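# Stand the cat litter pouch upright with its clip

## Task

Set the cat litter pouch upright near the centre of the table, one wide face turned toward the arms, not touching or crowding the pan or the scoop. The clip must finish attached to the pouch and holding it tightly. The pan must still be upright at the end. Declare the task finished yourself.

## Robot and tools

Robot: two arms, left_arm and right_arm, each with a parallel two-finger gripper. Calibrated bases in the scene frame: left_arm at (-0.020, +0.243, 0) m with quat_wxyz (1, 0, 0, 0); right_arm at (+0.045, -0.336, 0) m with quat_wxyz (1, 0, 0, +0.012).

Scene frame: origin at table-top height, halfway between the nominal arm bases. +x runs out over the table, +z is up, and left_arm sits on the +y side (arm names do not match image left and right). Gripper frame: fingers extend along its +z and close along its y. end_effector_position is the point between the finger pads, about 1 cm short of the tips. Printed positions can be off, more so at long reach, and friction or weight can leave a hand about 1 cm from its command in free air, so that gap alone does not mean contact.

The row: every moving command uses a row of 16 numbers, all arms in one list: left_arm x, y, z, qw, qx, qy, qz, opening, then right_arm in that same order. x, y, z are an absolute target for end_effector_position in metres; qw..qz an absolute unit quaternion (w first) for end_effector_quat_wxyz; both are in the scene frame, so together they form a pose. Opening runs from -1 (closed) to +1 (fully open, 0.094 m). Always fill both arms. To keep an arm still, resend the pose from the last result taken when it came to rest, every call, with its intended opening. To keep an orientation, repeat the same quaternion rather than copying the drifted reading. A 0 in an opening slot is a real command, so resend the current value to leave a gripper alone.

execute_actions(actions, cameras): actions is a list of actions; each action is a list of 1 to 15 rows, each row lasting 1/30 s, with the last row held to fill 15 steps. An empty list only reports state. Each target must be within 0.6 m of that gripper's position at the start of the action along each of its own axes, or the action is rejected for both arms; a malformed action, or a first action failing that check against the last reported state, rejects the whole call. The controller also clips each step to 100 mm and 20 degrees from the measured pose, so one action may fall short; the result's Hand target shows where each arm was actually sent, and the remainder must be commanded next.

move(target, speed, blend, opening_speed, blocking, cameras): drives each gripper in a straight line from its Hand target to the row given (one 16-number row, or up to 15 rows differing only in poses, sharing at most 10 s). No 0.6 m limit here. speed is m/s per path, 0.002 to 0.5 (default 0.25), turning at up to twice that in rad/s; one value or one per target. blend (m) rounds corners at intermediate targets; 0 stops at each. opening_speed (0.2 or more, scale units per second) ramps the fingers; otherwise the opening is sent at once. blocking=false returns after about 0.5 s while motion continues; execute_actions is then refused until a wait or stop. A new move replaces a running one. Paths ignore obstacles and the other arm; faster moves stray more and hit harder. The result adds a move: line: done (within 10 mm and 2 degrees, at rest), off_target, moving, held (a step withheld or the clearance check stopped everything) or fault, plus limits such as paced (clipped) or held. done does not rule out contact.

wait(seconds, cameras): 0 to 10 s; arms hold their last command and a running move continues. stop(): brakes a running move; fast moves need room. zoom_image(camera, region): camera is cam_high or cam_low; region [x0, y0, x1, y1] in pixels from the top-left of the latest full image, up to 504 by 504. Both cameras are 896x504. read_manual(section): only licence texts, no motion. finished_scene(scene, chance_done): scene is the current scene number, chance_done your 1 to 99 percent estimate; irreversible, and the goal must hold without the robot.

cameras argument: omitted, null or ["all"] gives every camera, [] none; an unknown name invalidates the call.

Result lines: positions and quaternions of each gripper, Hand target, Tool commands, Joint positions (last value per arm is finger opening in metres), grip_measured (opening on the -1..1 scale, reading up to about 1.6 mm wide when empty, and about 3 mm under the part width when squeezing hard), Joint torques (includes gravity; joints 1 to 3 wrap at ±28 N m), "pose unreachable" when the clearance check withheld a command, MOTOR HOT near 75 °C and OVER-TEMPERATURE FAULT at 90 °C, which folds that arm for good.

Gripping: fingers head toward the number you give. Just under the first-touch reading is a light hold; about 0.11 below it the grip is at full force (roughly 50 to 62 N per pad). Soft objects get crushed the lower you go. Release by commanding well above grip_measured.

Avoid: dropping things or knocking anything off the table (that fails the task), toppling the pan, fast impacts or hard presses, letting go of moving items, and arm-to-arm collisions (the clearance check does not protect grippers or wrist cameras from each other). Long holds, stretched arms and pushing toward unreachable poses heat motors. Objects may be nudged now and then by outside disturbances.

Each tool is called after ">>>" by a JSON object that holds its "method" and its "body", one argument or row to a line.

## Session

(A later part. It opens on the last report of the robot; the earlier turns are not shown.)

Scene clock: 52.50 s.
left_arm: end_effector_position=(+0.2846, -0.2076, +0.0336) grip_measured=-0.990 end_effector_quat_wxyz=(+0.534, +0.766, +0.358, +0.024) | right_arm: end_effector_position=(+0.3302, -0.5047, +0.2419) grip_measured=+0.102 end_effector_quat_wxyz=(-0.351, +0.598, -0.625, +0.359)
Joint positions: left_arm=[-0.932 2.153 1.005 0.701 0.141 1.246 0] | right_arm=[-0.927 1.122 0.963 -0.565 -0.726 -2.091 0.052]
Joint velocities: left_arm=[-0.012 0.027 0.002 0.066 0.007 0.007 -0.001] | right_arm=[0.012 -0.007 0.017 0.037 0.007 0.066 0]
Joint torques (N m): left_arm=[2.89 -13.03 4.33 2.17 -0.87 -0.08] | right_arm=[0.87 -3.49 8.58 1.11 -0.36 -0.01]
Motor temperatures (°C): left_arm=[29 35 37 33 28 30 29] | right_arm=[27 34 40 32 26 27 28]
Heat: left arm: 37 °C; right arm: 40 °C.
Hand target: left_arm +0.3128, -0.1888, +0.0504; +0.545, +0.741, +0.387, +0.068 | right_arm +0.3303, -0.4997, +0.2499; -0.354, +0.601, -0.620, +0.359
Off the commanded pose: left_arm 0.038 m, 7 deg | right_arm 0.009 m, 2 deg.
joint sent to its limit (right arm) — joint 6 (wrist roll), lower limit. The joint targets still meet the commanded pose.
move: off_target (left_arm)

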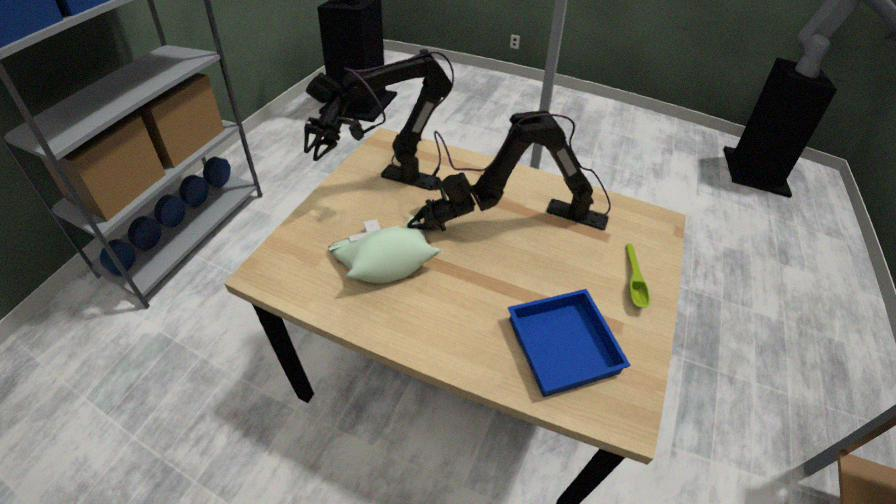

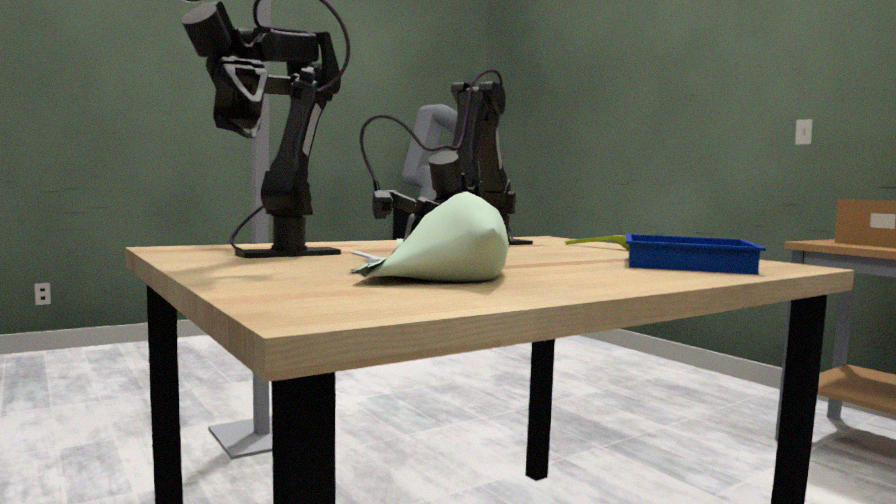

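>>> {"method": "move", "body": {
  "target": [
    [0.330, -0.12, 0.050, 0.5360, 0.7360, 0.4040, 0.0820, -1.0, 0.33, -0.50, 0.25, 0.3536, -0.6124, 0.6124, -0.3536, 0.1],
    [0.350, -0.045, 0.050, 0.5292, 0.7305, 0.4218, 0.0933, -1.0, 0.33, -0.50, 0.25, 0.3536, -0.6124, 0.6124, -0.3536, 0.1]
  ],
  "speed": 0.10
}}

>>> {"method": "zoom_image", "body": {
  "camera": "cam_high",
  "region": [330, 180, 490, 290]
}}

Scene clock: 54.93 s.
left_arm: end_effector_position=(+0.3293, -0.0659, +0.0362) grip_measured=-0.989 end_effector_quat_wxyz=(+0.525, +0.751, +0.397, +0.046) | right_arm: end_effector_position=(+0.3302, -0.5047, +0.2419) grip_measured=+0.102 end_effector_quat_wxyz=(-0.351, +0.598, -0.625, +0.359)
Joint positions: left_arm=[-0.589 1.959 0.705 0.759 0.364 1.362 0.001] | right_arm=[-0.927 1.122 0.963 -0.565 -0.726 -2.091 0.052]
Joint velocities: left_arm=[-0.012 -0.012 -0.012 -0.007 0.051 0.022 0] | right_arm=[0.007 -0.022 -0.017 0.037 -0.022 0.007 0]
Joint torques (N m): left_arm=[2.7 -10.78 4.23 2.12 -0.75 -0.17] | right_arm=[0.83 -3.63 8.72 1.13 -0.38 -0.03]
Motor temperatures (°C): left_arm=[29 36 37 34 28 30 29] | right_arm=[27 34 41 32 26 27 28]
Heat: left arm: 37 °C; right arm: 41 °C.
Hand target: left_arm +0.3502, -0.0470, +0.0512; +0.533, +0.727, +0.423, +0.089 | right_arm +0.3303, -0.4997, +0.2499; -0.354, +0.601, -0.620, +0.359
Off the commanded pose: left_arm 0.033 m, 7 deg | right_arm 0.009 m, 2 deg.
joint sent to its limit (right arm) — joint 6 (wrist roll), lower limit. The joint targets still meet the commanded pose.
move: off_target (left_arm)

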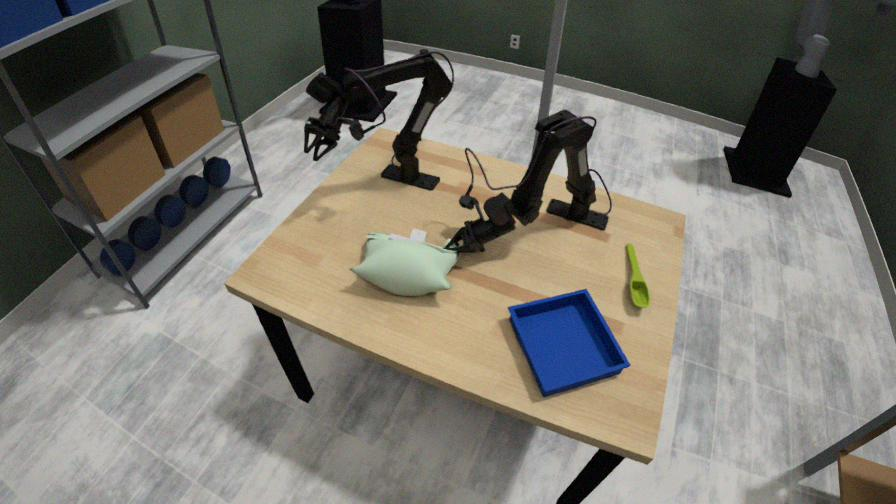

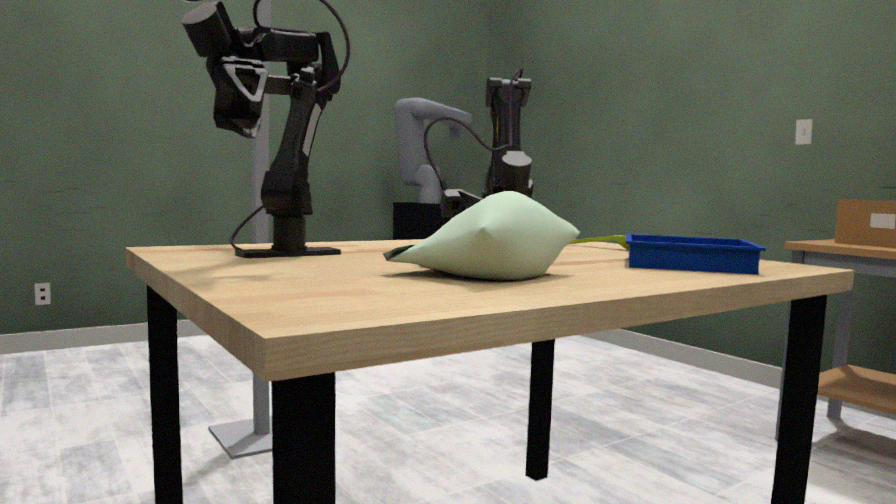

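Scaled by 3.150.

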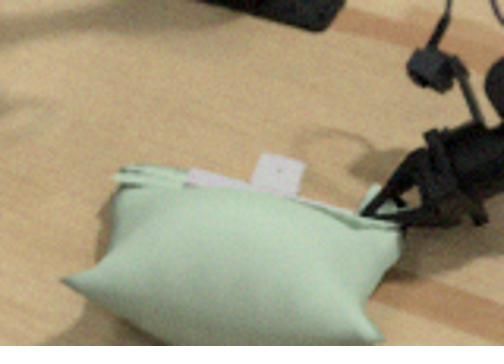

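>>> {"method": "zoom_image", "body": {
  "camera": "cam_low",
  "region": [360, 215, 470, 290]
}}

>>> {"method": "zoom_image", "body": {
  "camera": "cam_high",
  "region": [355, 222, 415, 257]
}}

>>> {"method": "zoom_image", "body": {
  "camera": "cam_high",
  "region": [420, 220, 490, 265]
}}

Scaled by 4.582.

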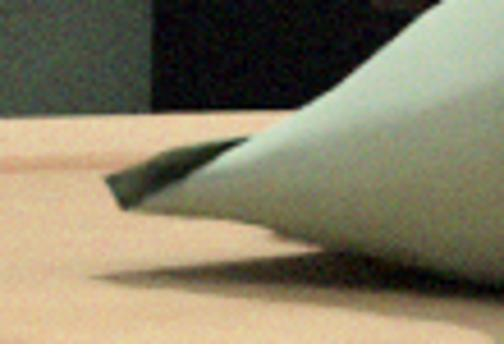

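Scaled by 8.400.

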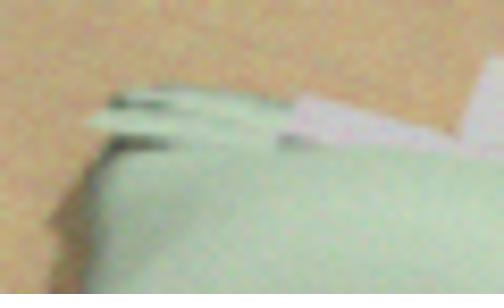

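Scaled by 7.200.

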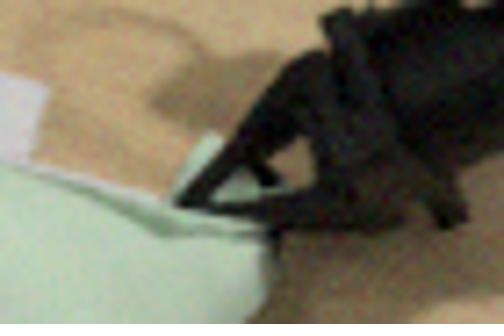

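>>> {"method": "move", "body": {
  "target": [
    [0.350, -0.045, 0.050, 0.5292, 0.7305, 0.4218, 0.0933, -1.0, 0.36, -0.44, 0.15, 0.4394, -0.5961, 0.6282, -0.2386, 0.2],
    [0.350, -0.045, 0.050, 0.5292, 0.7305, 0.4218, 0.0933, -1.0, 0.385, -0.385, 0.045, 0.4394, -0.5961, 0.6282, -0.2386, 0.2]
  ],
  "speed": [0.2, 0.12],
  "blend": [0.03, 0]
}}

>>> {"method": "zoom_image", "body": {
  "camera": "cam_high",
  "region": [320, 190, 480, 300]
}}

>>> {"method": "zoom_image", "body": {
  "camera": "cam_low",
  "region": [300, 190, 460, 300]
}}

Scene clock: 61.43 s.
left_arm: end_effector_position=(+0.3288, -0.0657, +0.0357) grip_measured=-0.989 end_effector_quat_wxyz=(+0.524, +0.754, +0.393, +0.048) | right_arm: end_effector_position=(+0.3933, -0.3908, +0.0532) grip_measured=+0.198 end_effector_quat_wxyz=(-0.442, +0.597, -0.620, +0.253)
Joint positions: left_arm=[-0.589 1.959 0.703 0.759 0.364 1.373 0.001] | right_arm=[-0.47 1.535 0.36 0.556 -0.595 -1.667 0.056]
Joint velocities: left_arm=[0.012 -0.007 -0.007 -0.022 -0.022 0.037 0] | right_arm=[-0.002 -0.012 -0.007 0.051 -0.066 -0.007 0]
Joint torques (N m): left_arm=[2.81 -10.73 4.11 2.06 -0.81 -0.18] | right_arm=[0.44 -3.82 3.75 1.49 -0.31 0.2]
Motor temperatures (°C): left_arm=[29 36 36 34 29 30 29] | right_arm=[27 34 40 32 26 27 28]
Heat: left arm: 36 °C; right arm: 40 °C.
Hand target: left_arm +0.3496, -0.0457, +0.0495; +0.530, +0.730, +0.421, +0.092 | right_arm +0.3877, -0.3850, +0.0441; -0.441, +0.595, -0.629, +0.236
Off the commanded pose: left_arm 0.033 m, 7 deg | right_arm 0.013 m, 2 deg.
move: off_target (left_arm, right_arm)

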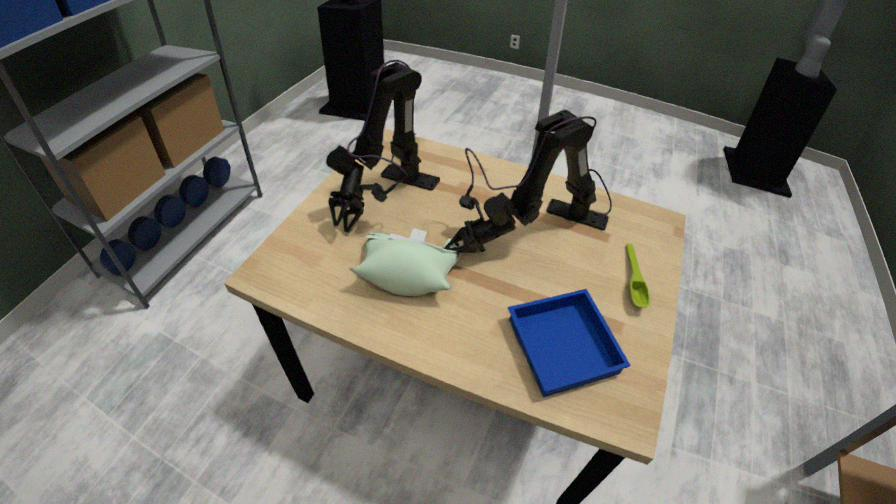

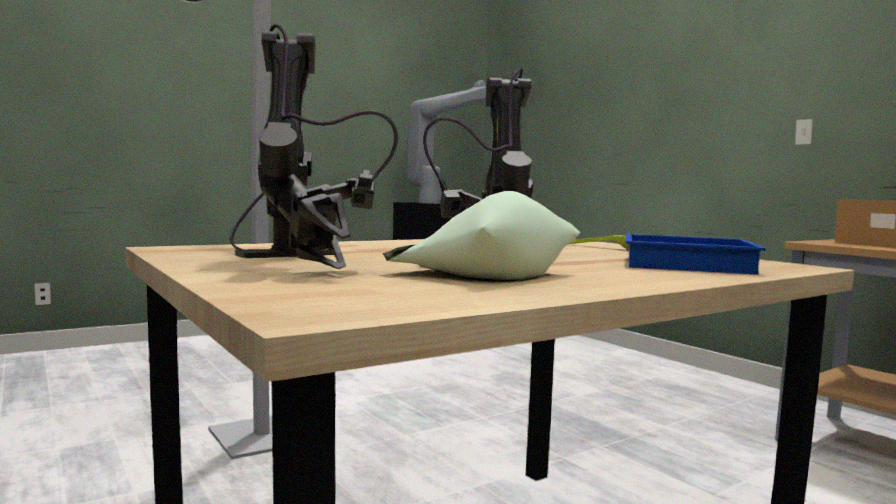

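Scaled by 3.150.

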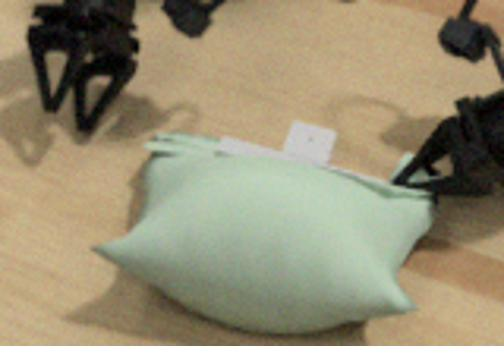

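Scaled by 3.150.

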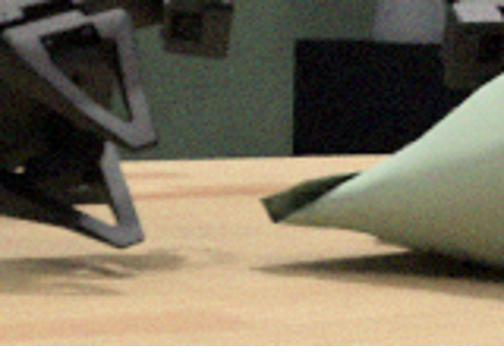

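>>> {"method": "move", "body": {
  "target": [
    [0.350, -0.045, 0.050, 0.5292, 0.7305, 0.4218, 0.0933, -1.0, 0.381, -0.383, 0.036, 0.4394, -0.5961, 0.6282, -0.2386, 0.2],
    [0.350, -0.045, 0.050, 0.5292, 0.7305, 0.4218, 0.0933, -1.0, 0.381, -0.284, 0.036, 0.4394, -0.5961, 0.6282, -0.2386, 0.2]
  ],
  "speed": [0.06, 0.08]
}}

>>> {"method": "zoom_image", "body": {
  "camera": "cam_high",
  "region": [330, 190, 470, 290]
}}

>>> {"method": "zoom_image", "body": {
  "camera": "cam_low",
  "region": [330, 200, 470, 290]
}}

Scene clock: 65.13 s.
left_arm: end_effector_position=(+0.3288, -0.0657, +0.0357) grip_measured=-0.989 end_effector_quat_wxyz=(+0.524, +0.754, +0.393, +0.048) | right_arm: end_effector_position=(+0.3885, -0.2832, +0.0400) grip_measured=+0.198 end_effector_quat_wxyz=(-0.444, +0.596, -0.623, +0.243)
Joint positions: left_arm=[-0.589 1.959 0.703 0.759 0.364 1.374 0.001] | right_arm=[0.034 1.534 0.23 0.785 -0.178 -1.365 0.056]
Joint velocities: left_arm=[0.007 0.002 0.007 -0.051 -0.037 -0.051 -0.001] | right_arm=[-0.002 -0.012 0.002 0.007 0.11 0.022 -0.001]
Joint torques (N m): left_arm=[2.8 -10.66 3.93 2.13 -0.83 -0.18] | right_arm=[0.76 -4.7 3.51 1.63 -0.07 0.13]
Motor temperatures (°C): left_arm=[29 36 36 34 29 30 29] | right_arm=[27 34 39 33 26 27 28]
Heat: left arm: 36 °C; right arm: 39 °C.
Hand target: left_arm +0.3496, -0.0456, +0.0495; +0.530, +0.730, +0.421, +0.092 | right_arm +0.3828, -0.2817, +0.0357; -0.441, +0.595, -0.629, +0.235
Off the commanded pose: left_arm 0.033 m, 7 deg | right_arm 0.009 m, 1 deg.
move: off_target (left_arm)

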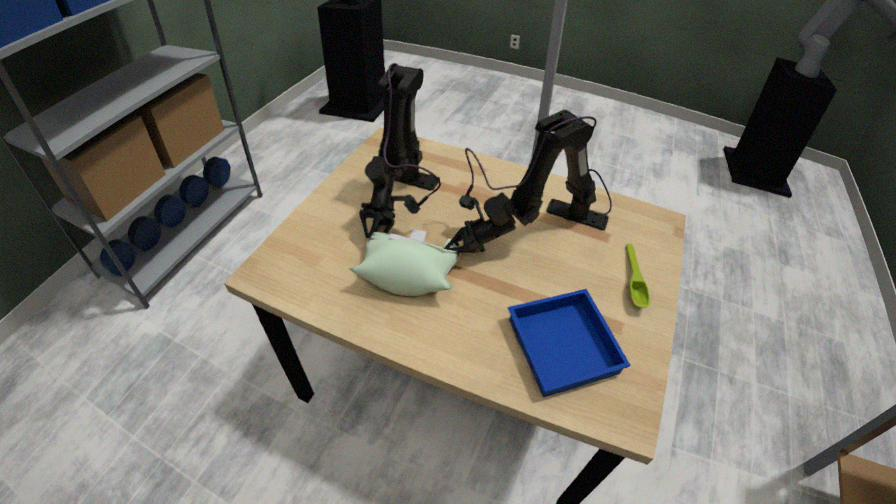

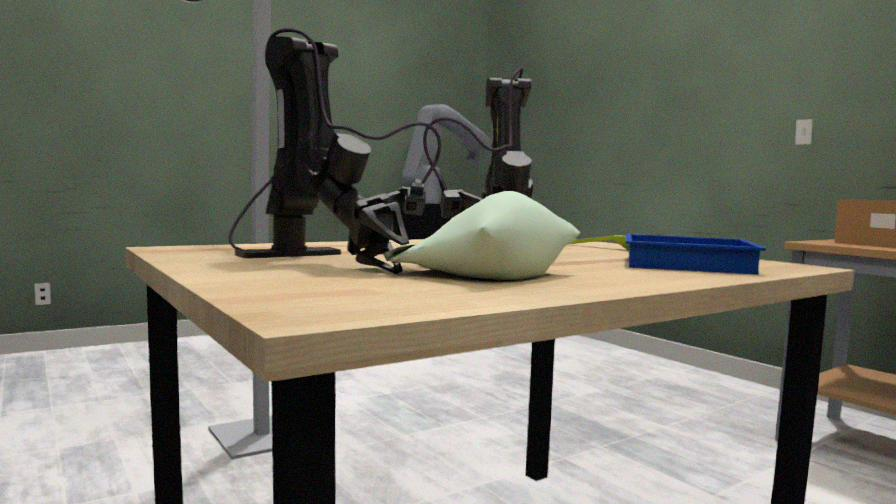

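Scaled by 3.600.

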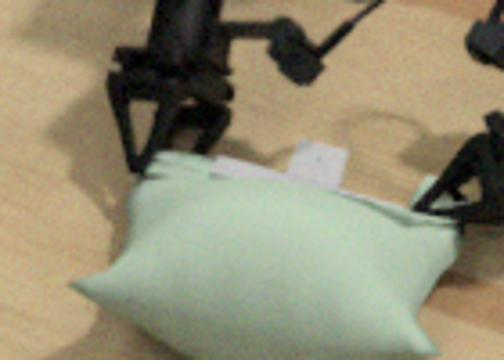

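Scaled by 3.600.

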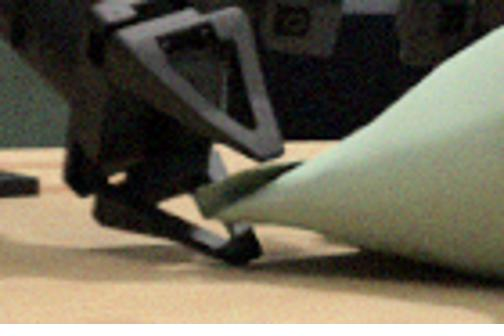

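>>> {"method": "move", "body": {
  "target": [0.350, -0.045, 0.050, 0.5292, 0.7305, 0.4218, 0.0933, -1.0, 0.381, -0.284, 0.036, 0.4394, -0.5961, 0.6282, -0.2386, -1.0],
  "opening_speed": 0.6
}}

>>> {"method": "zoom_image", "body": {
  "camera": "cam_high",
  "region": [330, 190, 470, 290]
}}

>>> {"method": "zoom_image", "body": {
  "camera": "cam_low",
  "region": [330, 200, 470, 290]
}}

Scene clock: 67.83 s.
left_arm: end_effector_position=(+0.3287, -0.0660, +0.0366) grip_measured=-0.989 end_effector_quat_wxyz=(+0.525, +0.754, +0.391, +0.048) | right_arm: end_effector_position=(+0.3881, -0.2838, +0.0414) grip_measured=-0.982 end_effector_quat_wxyz=(-0.446, +0.596, -0.620, +0.249)
Joint positions: left_arm=[-0.589 1.957 0.703 0.76 0.366 1.375 0.001] | right_arm=[0.034 1.534 0.222 0.805 -0.174 -1.371 0.001]
Joint velocities: left_arm=[-0.012 -0.012 0.012 -0.051 -0.007 0.037 0] | right_arm=[-0.002 -0.007 -0.027 0.007 0.022 -0.022 -0.001]
Joint torques (N m): left_arm=[2.61 -10.43 3.93 2.15 -0.82 -0.2] | right_arm=[-0.17 -5.18 2.96 1.43 -0.13 0.12]
Motor temperatures (°C): left_arm=[29 36 35 35 29 30 29] | right_arm=[27 34 38 34 26 27 28]
Heat: left arm: 36 °C; right arm: 38 °C.
Hand target: left_arm +0.3496, -0.0456, +0.0496; +0.530, +0.730, +0.421, +0.092 | right_arm +0.3812, -0.2838, +0.0359; -0.440, +0.596, -0.628, +0.239
Off the commanded pose: left_arm 0.033 m, 7 deg | right_arm 0.009 m, 2 deg.
move: off_target (left_arm)

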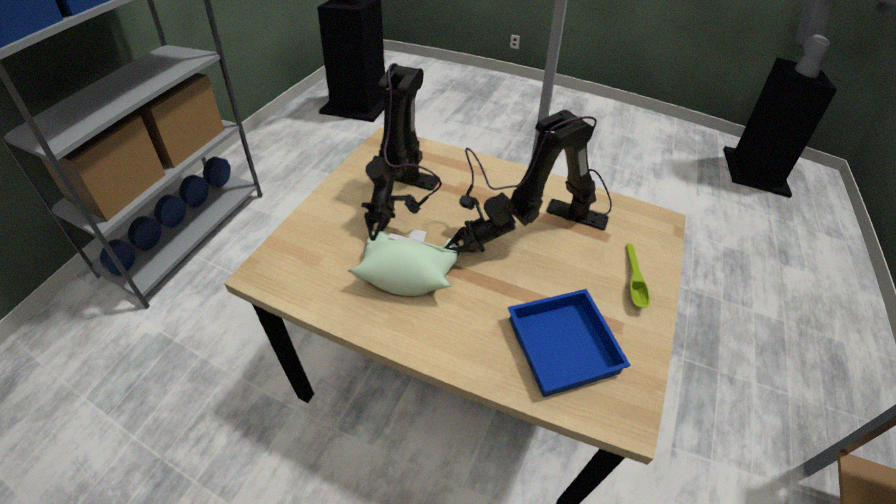

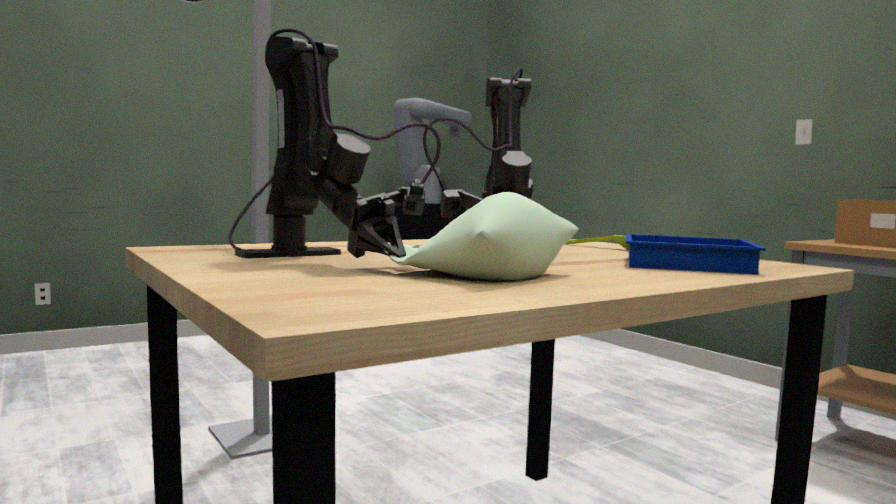

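Scaled by 3.600.

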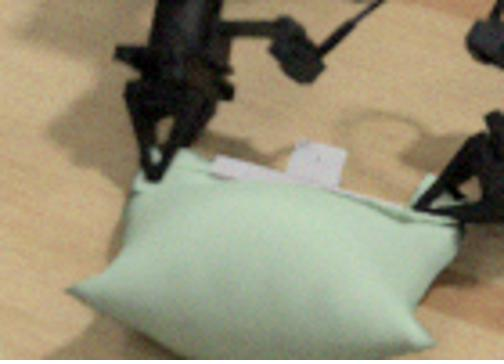

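Scaled by 3.600.

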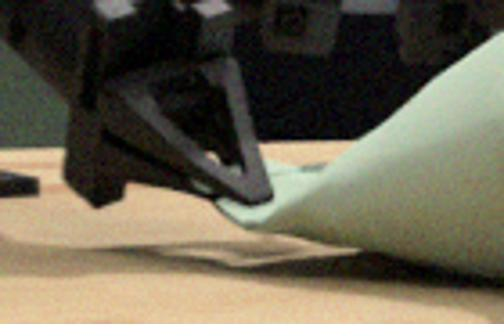

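>>> {"method": "move", "body": {
  "target": [
    [0.3314, -0.0653, 0.10, 0.4939, 0.7423, 0.4460, 0.0782, -1.0, 0.3846, -0.2787, 0.10, 0.4147, -0.6189, 0.6409, -0.1847, -1.0],
    [0.3291, -0.0584, 0.17, 0.4341, 0.7450, 0.5026, 0.0610, -1.0, 0.3749, -0.2736, 0.17, 0.3909, -0.6346, 0.6571, -0.1121, -1.0]
  ],
  "speed": 0.08,
  "blend": [0.02, 0]
}}

>>> {"method": "zoom_image", "body": {
  "camera": "cam_high",
  "region": [330, 150, 490, 300]
}}

>>> {"method": "zoom_image", "body": {
  "camera": "cam_low",
  "region": [330, 130, 600, 300]
}}

Scene clock: 71.90 s.
left_arm: end_effector_position=(+0.3070, -0.0674, +0.1373) grip_measured=-0.988 end_effector_quat_wxyz=(+0.407, +0.774, +0.485, +0.017) | right_arm: end_effector_position=(+0.3753, -0.2756, +0.1513) grip_measured=-0.982 end_effector_quat_wxyz=(-0.374, +0.637, -0.664, +0.118)
Joint positions: left_arm=[-0.676 1.611 1.056 -0.198 0.217 1.252 0.001] | right_arm=[-0.014 1.172 0.788 -0.433 -0.319 -1.391 0.001]
Joint velocities: left_arm=[0.007 -0.002 0.002 0.007 -0.095 0.007 0] | right_arm=[-0.012 -0.007 -0.012 -0.095 0.007 0.022 0]
Joint torques (N m): left_arm=[1.17 -9.85 10.44 1.79 -0.85 -0.32] | right_arm=[-1.26 -5.29 10.22 0.97 -0.66 0]
Motor temperatures (°C): left_arm=[29 36 36 35 29 30 29] | right_arm=[27 34 38 34 26 27 28]
Heat: left arm: 36 °C; right arm: 38 °C.
Hand target: left_arm +0.3284, -0.0582, +0.1701; +0.436, +0.743, +0.504, +0.061 | right_arm +0.3746, -0.2737, +0.1704; -0.392, +0.633, -0.658, +0.113
Off the commanded pose: left_arm 0.040 m, 7 deg | right_arm 0.019 m, 2 deg.
move: off_target (left_arm, right_arm)

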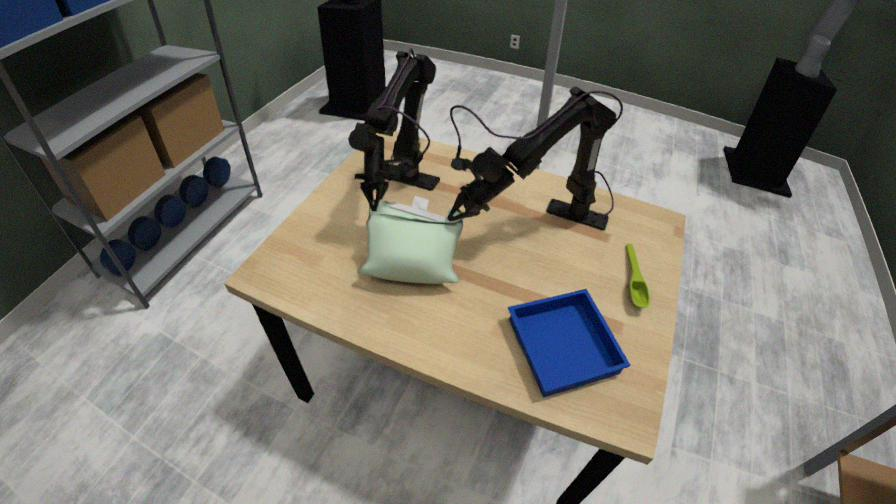

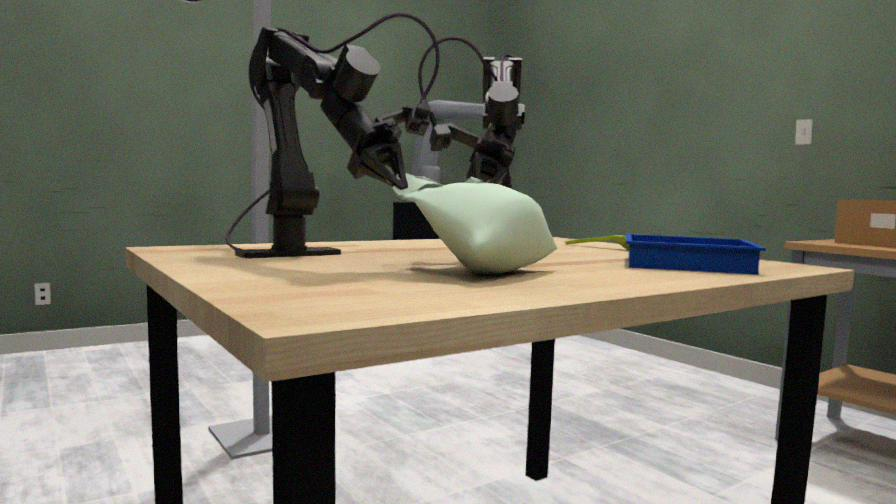

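Scaled by 3.150.

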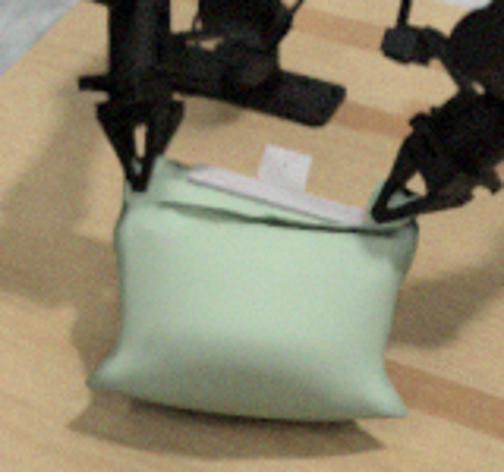

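Scaled by 1.867.

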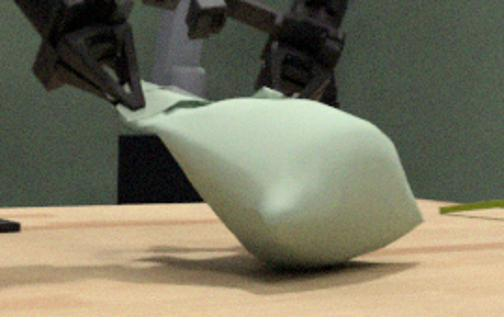

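>>> {"method": "move", "body": {
  "target": [
    [0.3238, -0.0334, 0.235, 0.3806, 0.7280, 0.5688, 0.0400, -1.0, 0.3552, -0.2506, 0.222, 0.3644, -0.6463, 0.6693, -0.0383, -1.0],
    [0.3095, 0.0094, 0.278, 0.3166, 0.7157, 0.6221, 0.0222, -1.0, 0.3295, -0.2094, 0.262, 0.3412, -0.6528, 0.6759, 0.0239, -1.0]
  ],
  "speed": 0.08,
  "blend": [0.02, 0]
}}

>>> {"method": "zoom_image", "body": {
  "camera": "cam_high",
  "region": [330, 120, 510, 300]
}}

>>> {"method": "zoom_image", "body": {
  "camera": "cam_low",
  "region": [330, 100, 600, 300]
}}

Scene clock: 75.07 s.
left_arm: end_effector_position=(+0.2775, -0.0074, +0.2544) grip_measured=-0.988 end_effector_quat_wxyz=(+0.283, +0.749, +0.598, -0.038) | right_arm: end_effector_position=(+0.3292, -0.2175, +0.2345) grip_measured=-0.982 end_effector_quat_wxyz=(-0.306, +0.655, -0.691, -0.019)
Joint positions: left_arm=[-0.596 1.583 1.671 -1.123 0.232 1.133 0.001] | right_arm=[0.168 1.263 1.303 -1.085 -0.349 -1.23 0.001]
Joint velocities: left_arm=[-0.007 0.022 0.002 0.022 -0.007 0.066 0] | right_arm=[0.022 -0.012 0.012 -0.007 0.007 0.037 0]
Joint torques (N m): left_arm=[2.82 -6.76 11.1 1.79 -1 -0.35] | right_arm=[0.02 -4.97 11.14 0.96 -0.75 0.13]
Motor temperatures (°C): left_arm=[29 36 37 35 29 30 29] | right_arm=[27 34 39 34 26 27 28]
Heat: left arm: 37 °C; right arm: 39 °C.
Hand target: left_arm +0.3081, +0.0095, +0.2799; +0.320, +0.713, +0.624, +0.020 | right_arm +0.3288, -0.2088, +0.2613; -0.341, +0.652, -0.677, -0.025
Off the commanded pose: left_arm 0.043 m, 9 deg | right_arm 0.029 m, 4 deg.
move: off_target (left_arm, right_arm)

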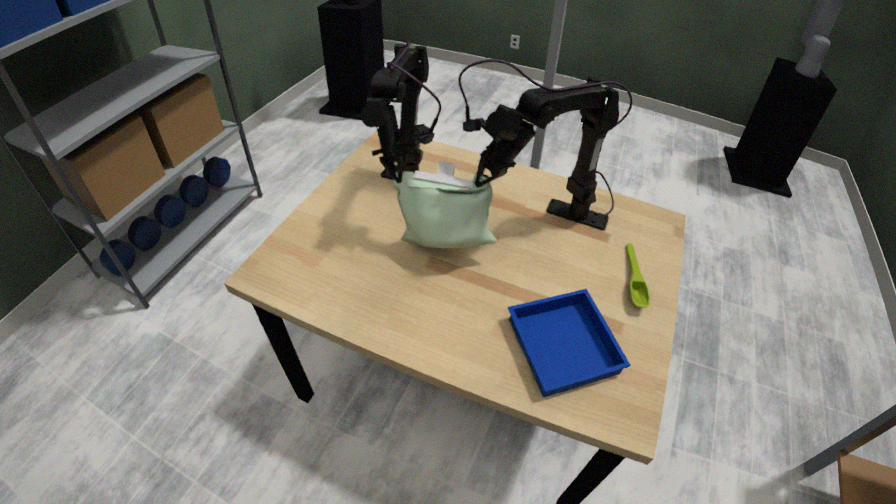

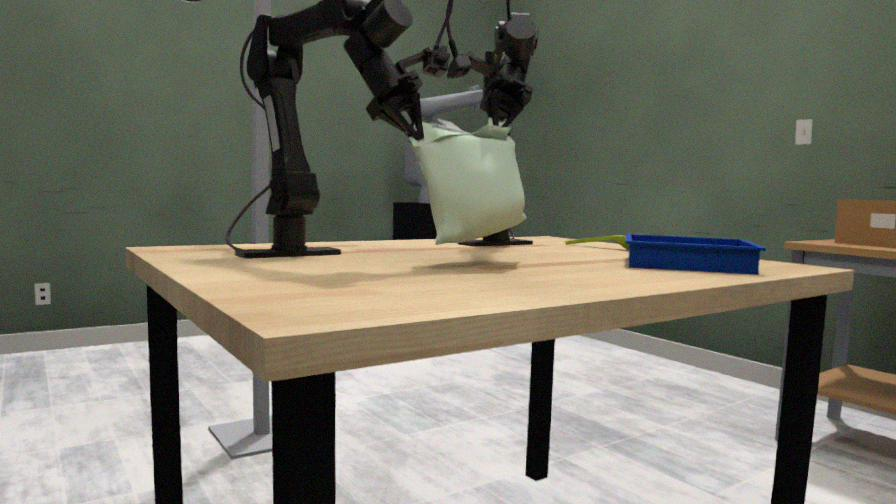

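Scaled by 2.800.

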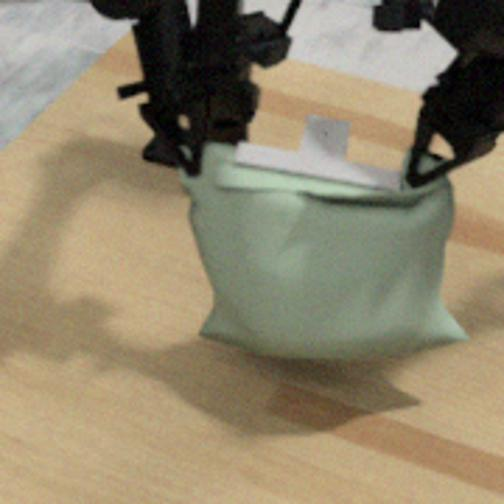

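Scaled by 1.867.

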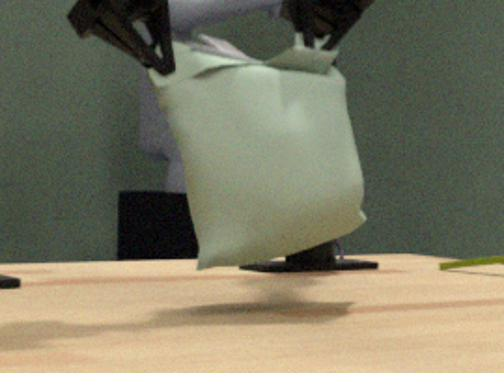

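>>> {"method": "execute_actions", "body": {
  "actions": []
}}

Scene clock: 75.67 s.
left_arm: end_effector_position=(+0.2773, -0.0075, +0.2543) grip_measured=-0.988 end_effector_quat_wxyz=(+0.283, +0.749, +0.598, -0.038) | right_arm: end_effector_position=(+0.3291, -0.2175, +0.2344) grip_measured=-0.982 end_effector_quat_wxyz=(-0.306, +0.655, -0.691, -0.019)
Joint positions: left_arm=[-0.596 1.583 1.671 -1.124 0.232 1.133 0.001] | right_arm=[0.168 1.263 1.303 -1.085 -0.349 -1.23 0.001]
Joint velocities: left_arm=[0.007 0.002 0.002 -0.037 -0.007 0.066 0] | right_arm=[0.002 0.012 0.017 0.022 0.037 -0.007 0]
Joint torques (N m): left_arm=[2.89 -6.74 11.17 1.85 -1.04 -0.35] | right_arm=[0.05 -4.71 11.12 0.98 -0.79 0.1]
Motor temperatures (°C): left_arm=[29 36 37 35 29 30 29] | right_arm=[27 34 39 33 26 27 28]
Heat: left arm: 37 °C; right arm: 39 °C.
Hand target: left_arm +0.3081, +0.0095, +0.2799; +0.320, +0.713, +0.624, +0.020 | right_arm +0.3288, -0.2088, +0.2613; -0.341, +0.652, -0.677, -0.025
Tool commands: left_gripper/opening=-1.0 right_gripper/opening=-1.0
Off the commanded pose: left_arm 0.043 m, 9 deg | right_arm 0.029 m, 4 deg.

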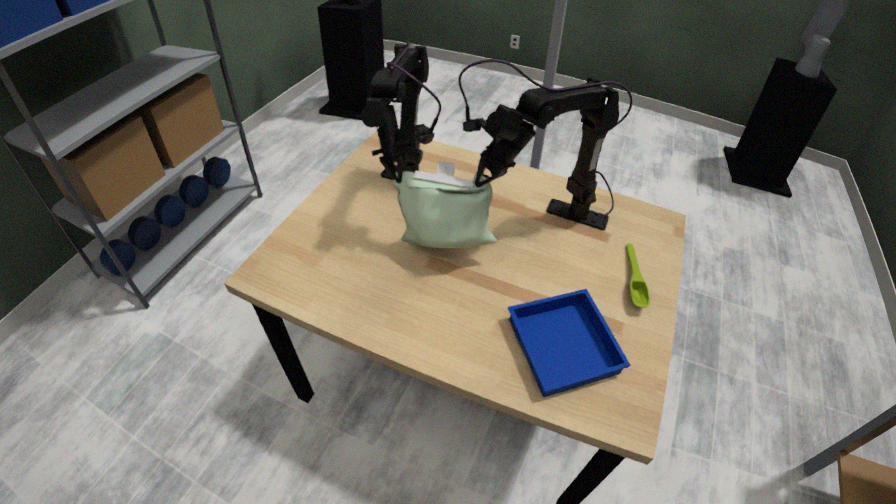

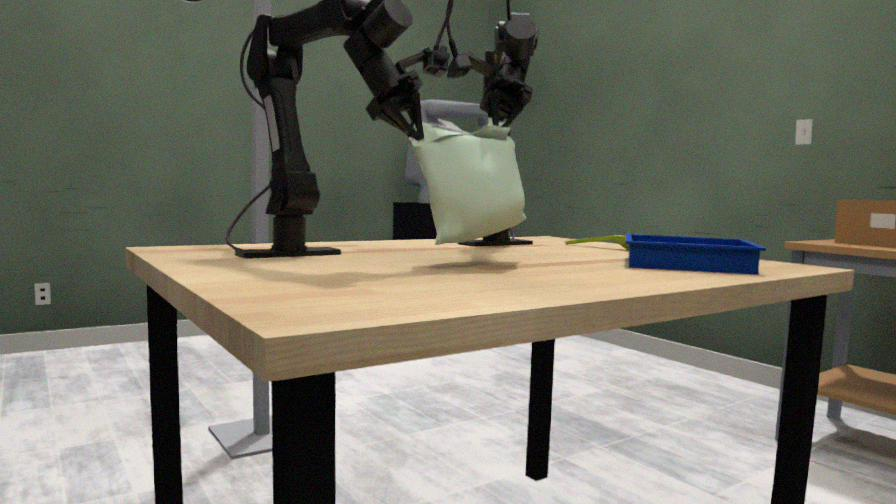

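>>> {"method": "move", "body": {
  "target": [0.287, 0.125, 0.28, 0.3166, 0.7157, 0.6221, 0.0222, -1.0, 0.257, -0.10, 0.264, 0.3325, -0.6586, 0.6703, 0.0799, -1.0],
  "speed": 0.07
}}

Scene clock: 79.13 s.
left_arm: end_effector_position=(+0.2572, +0.1038, +0.2623) grip_measured=-0.988 end_effector_quat_wxyz=(+0.284, +0.740, +0.607, -0.063) | right_arm: end_effector_position=(+0.2652, -0.1050, +0.2375) grip_measured=-0.983 end_effector_quat_wxyz=(-0.295, +0.660, -0.688, -0.062)
Joint positions: left_arm=[-0.218 1.406 1.557 -1.319 0.444 1.457 0.001] | right_arm=[0.704 1.253 1.303 -1.023 -0.14 -0.759 0.001]
Joint velocities: left_arm=[-0.002 0.017 -0.032 0.037 0.066 -0.037 0] | right_arm=[-0.012 -0.002 -0.012 0.022 -0.066 -0.081 0]
Joint torques (N m): left_arm=[3.25 -6.97 7.31 2.27 -0.69 -0.39] | right_arm=[0.79 -7.08 9.18 1.18 -0.61 0.01]
Motor temperatures (°C): left_arm=[29 35 38 36 29 30 29] | right_arm=[27 35 38 33 27 27 28]
Heat: left arm: 38 °C; right arm: 38 °C.
Hand target: left_arm +0.2854, +0.1242, +0.2834; +0.322, +0.713, +0.623, +0.016 | right_arm +0.2561, -0.0988, +0.2636; -0.329, +0.659, -0.671, -0.084
Off the commanded pose: left_arm 0.041 m, 11 deg | right_arm 0.028 m, 5 deg.
move: off_target (left_arm, right_arm)

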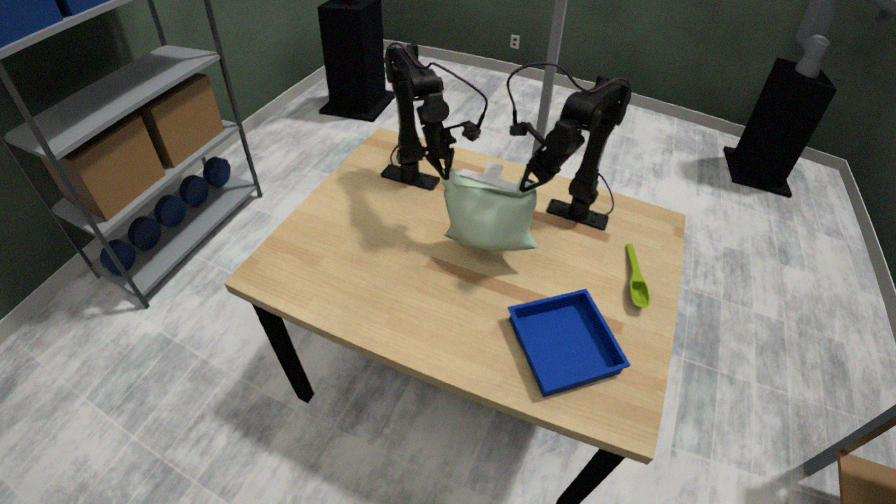

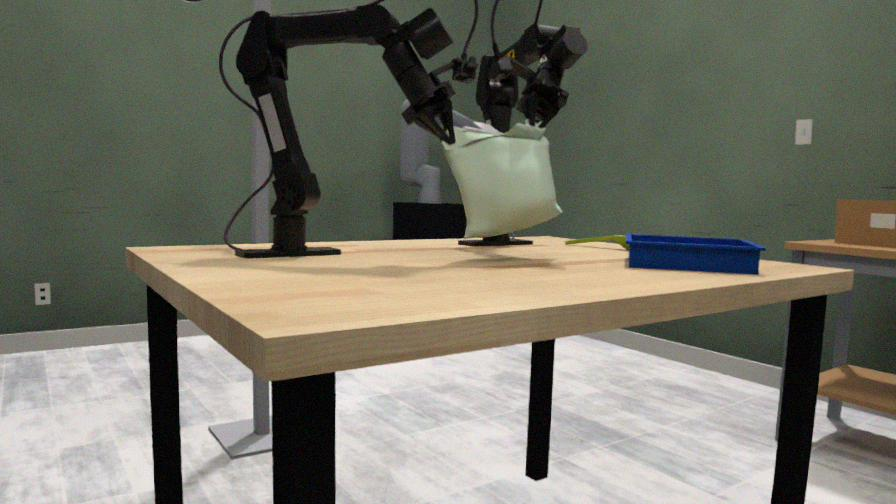

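>>> {"method": "zoom_image", "body": {
  "camera": "cam_high",
  "region": [380, 120, 600, 300]
}}

>>> {"method": "zoom_image", "body": {
  "camera": "cam_low",
  "region": [380, 20, 640, 280]
}}

Scaled by 2.291.

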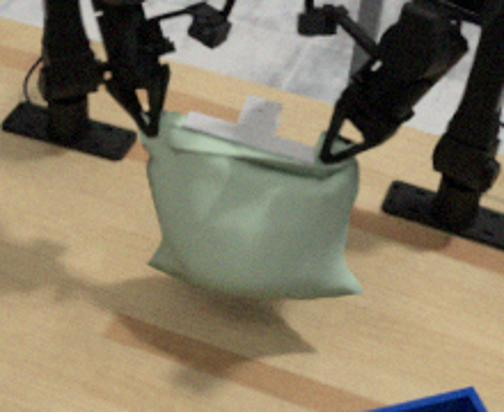

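Scaled by 1.938.

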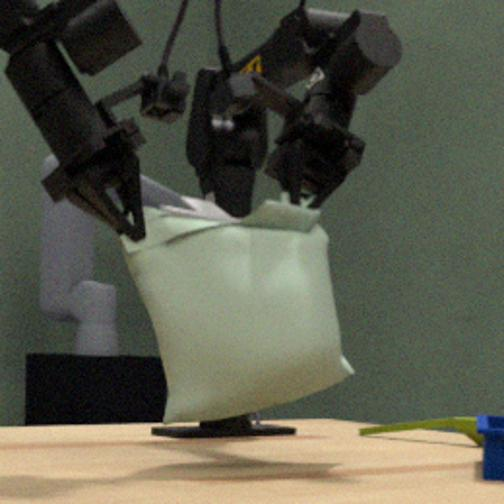

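>>> {"method": "move", "body": {
  "target": [0.287, 0.126, 0.232, 0.3166, 0.7157, 0.6221, 0.0222, -1.0, 0.253, -0.102, 0.237, 0.3325, -0.6586, 0.6703, 0.0799, -1.0],
  "speed": 0.04
}}

Scene clock: 83.00 s.
left_arm: end_effector_position=(+0.2519, +0.1031, +0.2172) grip_measured=-0.988 end_effector_quat_wxyz=(+0.289, +0.741, +0.602, -0.068) | right_arm: end_effector_position=(+0.2628, -0.1064, +0.2129) grip_measured=-0.983 end_effector_quat_wxyz=(-0.293, +0.662, -0.687, -0.059)
Joint positions: left_arm=[-0.215 1.337 1.309 -1.141 0.461 1.466 0.001] | right_arm=[0.71 1.223 1.185 -0.938 -0.132 -0.758 0.001]
Joint velocities: left_arm=[-0.017 -0.027 0.002 -0.022 0.051 0.066 -0.001] | right_arm=[0.002 0.002 0.002 -0.007 -0.007 0.022 -0.001]
Joint torques (N m): left_arm=[3.12 -6.39 7.3 2.27 -1 -0.36] | right_arm=[0.73 -8.88 7.16 1.28 -0.56 0.03]
Motor temperatures (°C): left_arm=[29 35 38 36 29 30 29] | right_arm=[27 35 38 33 27 27 29]
Heat: left arm: 38 °C; right arm: 38 °C.
Hand target: left_arm +0.2831, +0.1260, +0.2342; +0.318, +0.715, +0.622, +0.018 | right_arm +0.2527, -0.1025, +0.2369; -0.332, +0.660, -0.670, -0.080
Off the commanded pose: left_arm 0.044 m, 11 deg | right_arm 0.026 m, 5 deg.
move: off_target (left_arm, right_arm)

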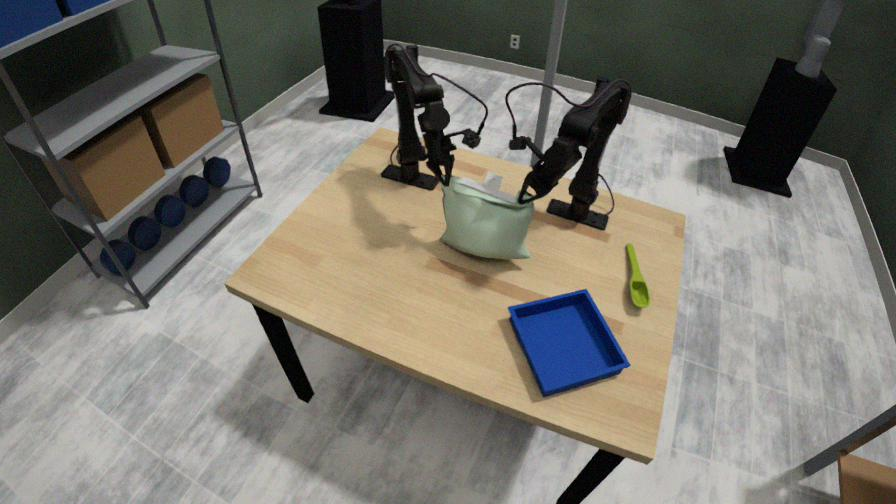

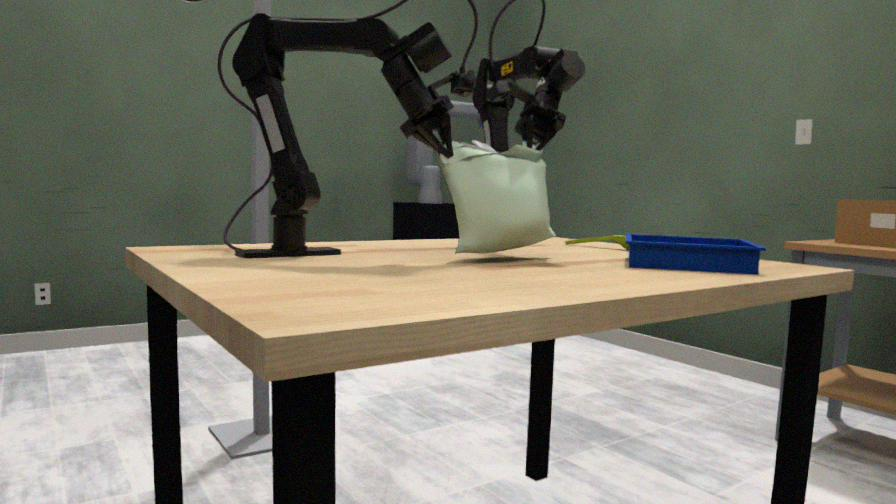

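>>> {"method": "zoom_image", "body": {
  "camera": "cam_low",
  "region": [380, 60, 640, 300]
}}

>>> {"method": "zoom_image", "body": {
  "camera": "cam_high",
  "region": [400, 140, 580, 300]
}}

Scaled by 1.938.

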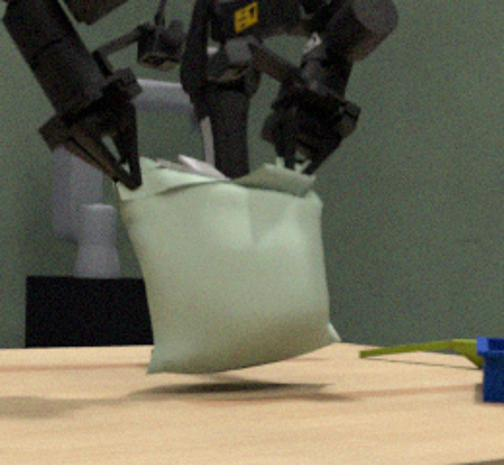

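Scaled by 2.800.

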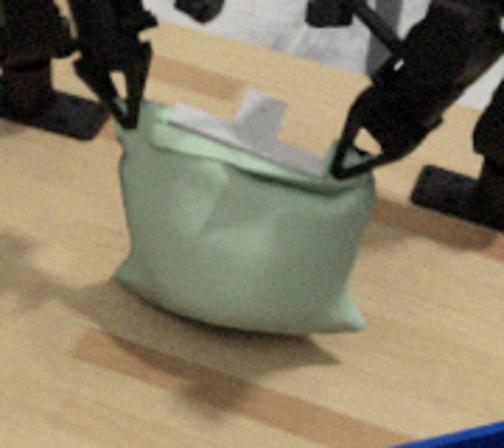

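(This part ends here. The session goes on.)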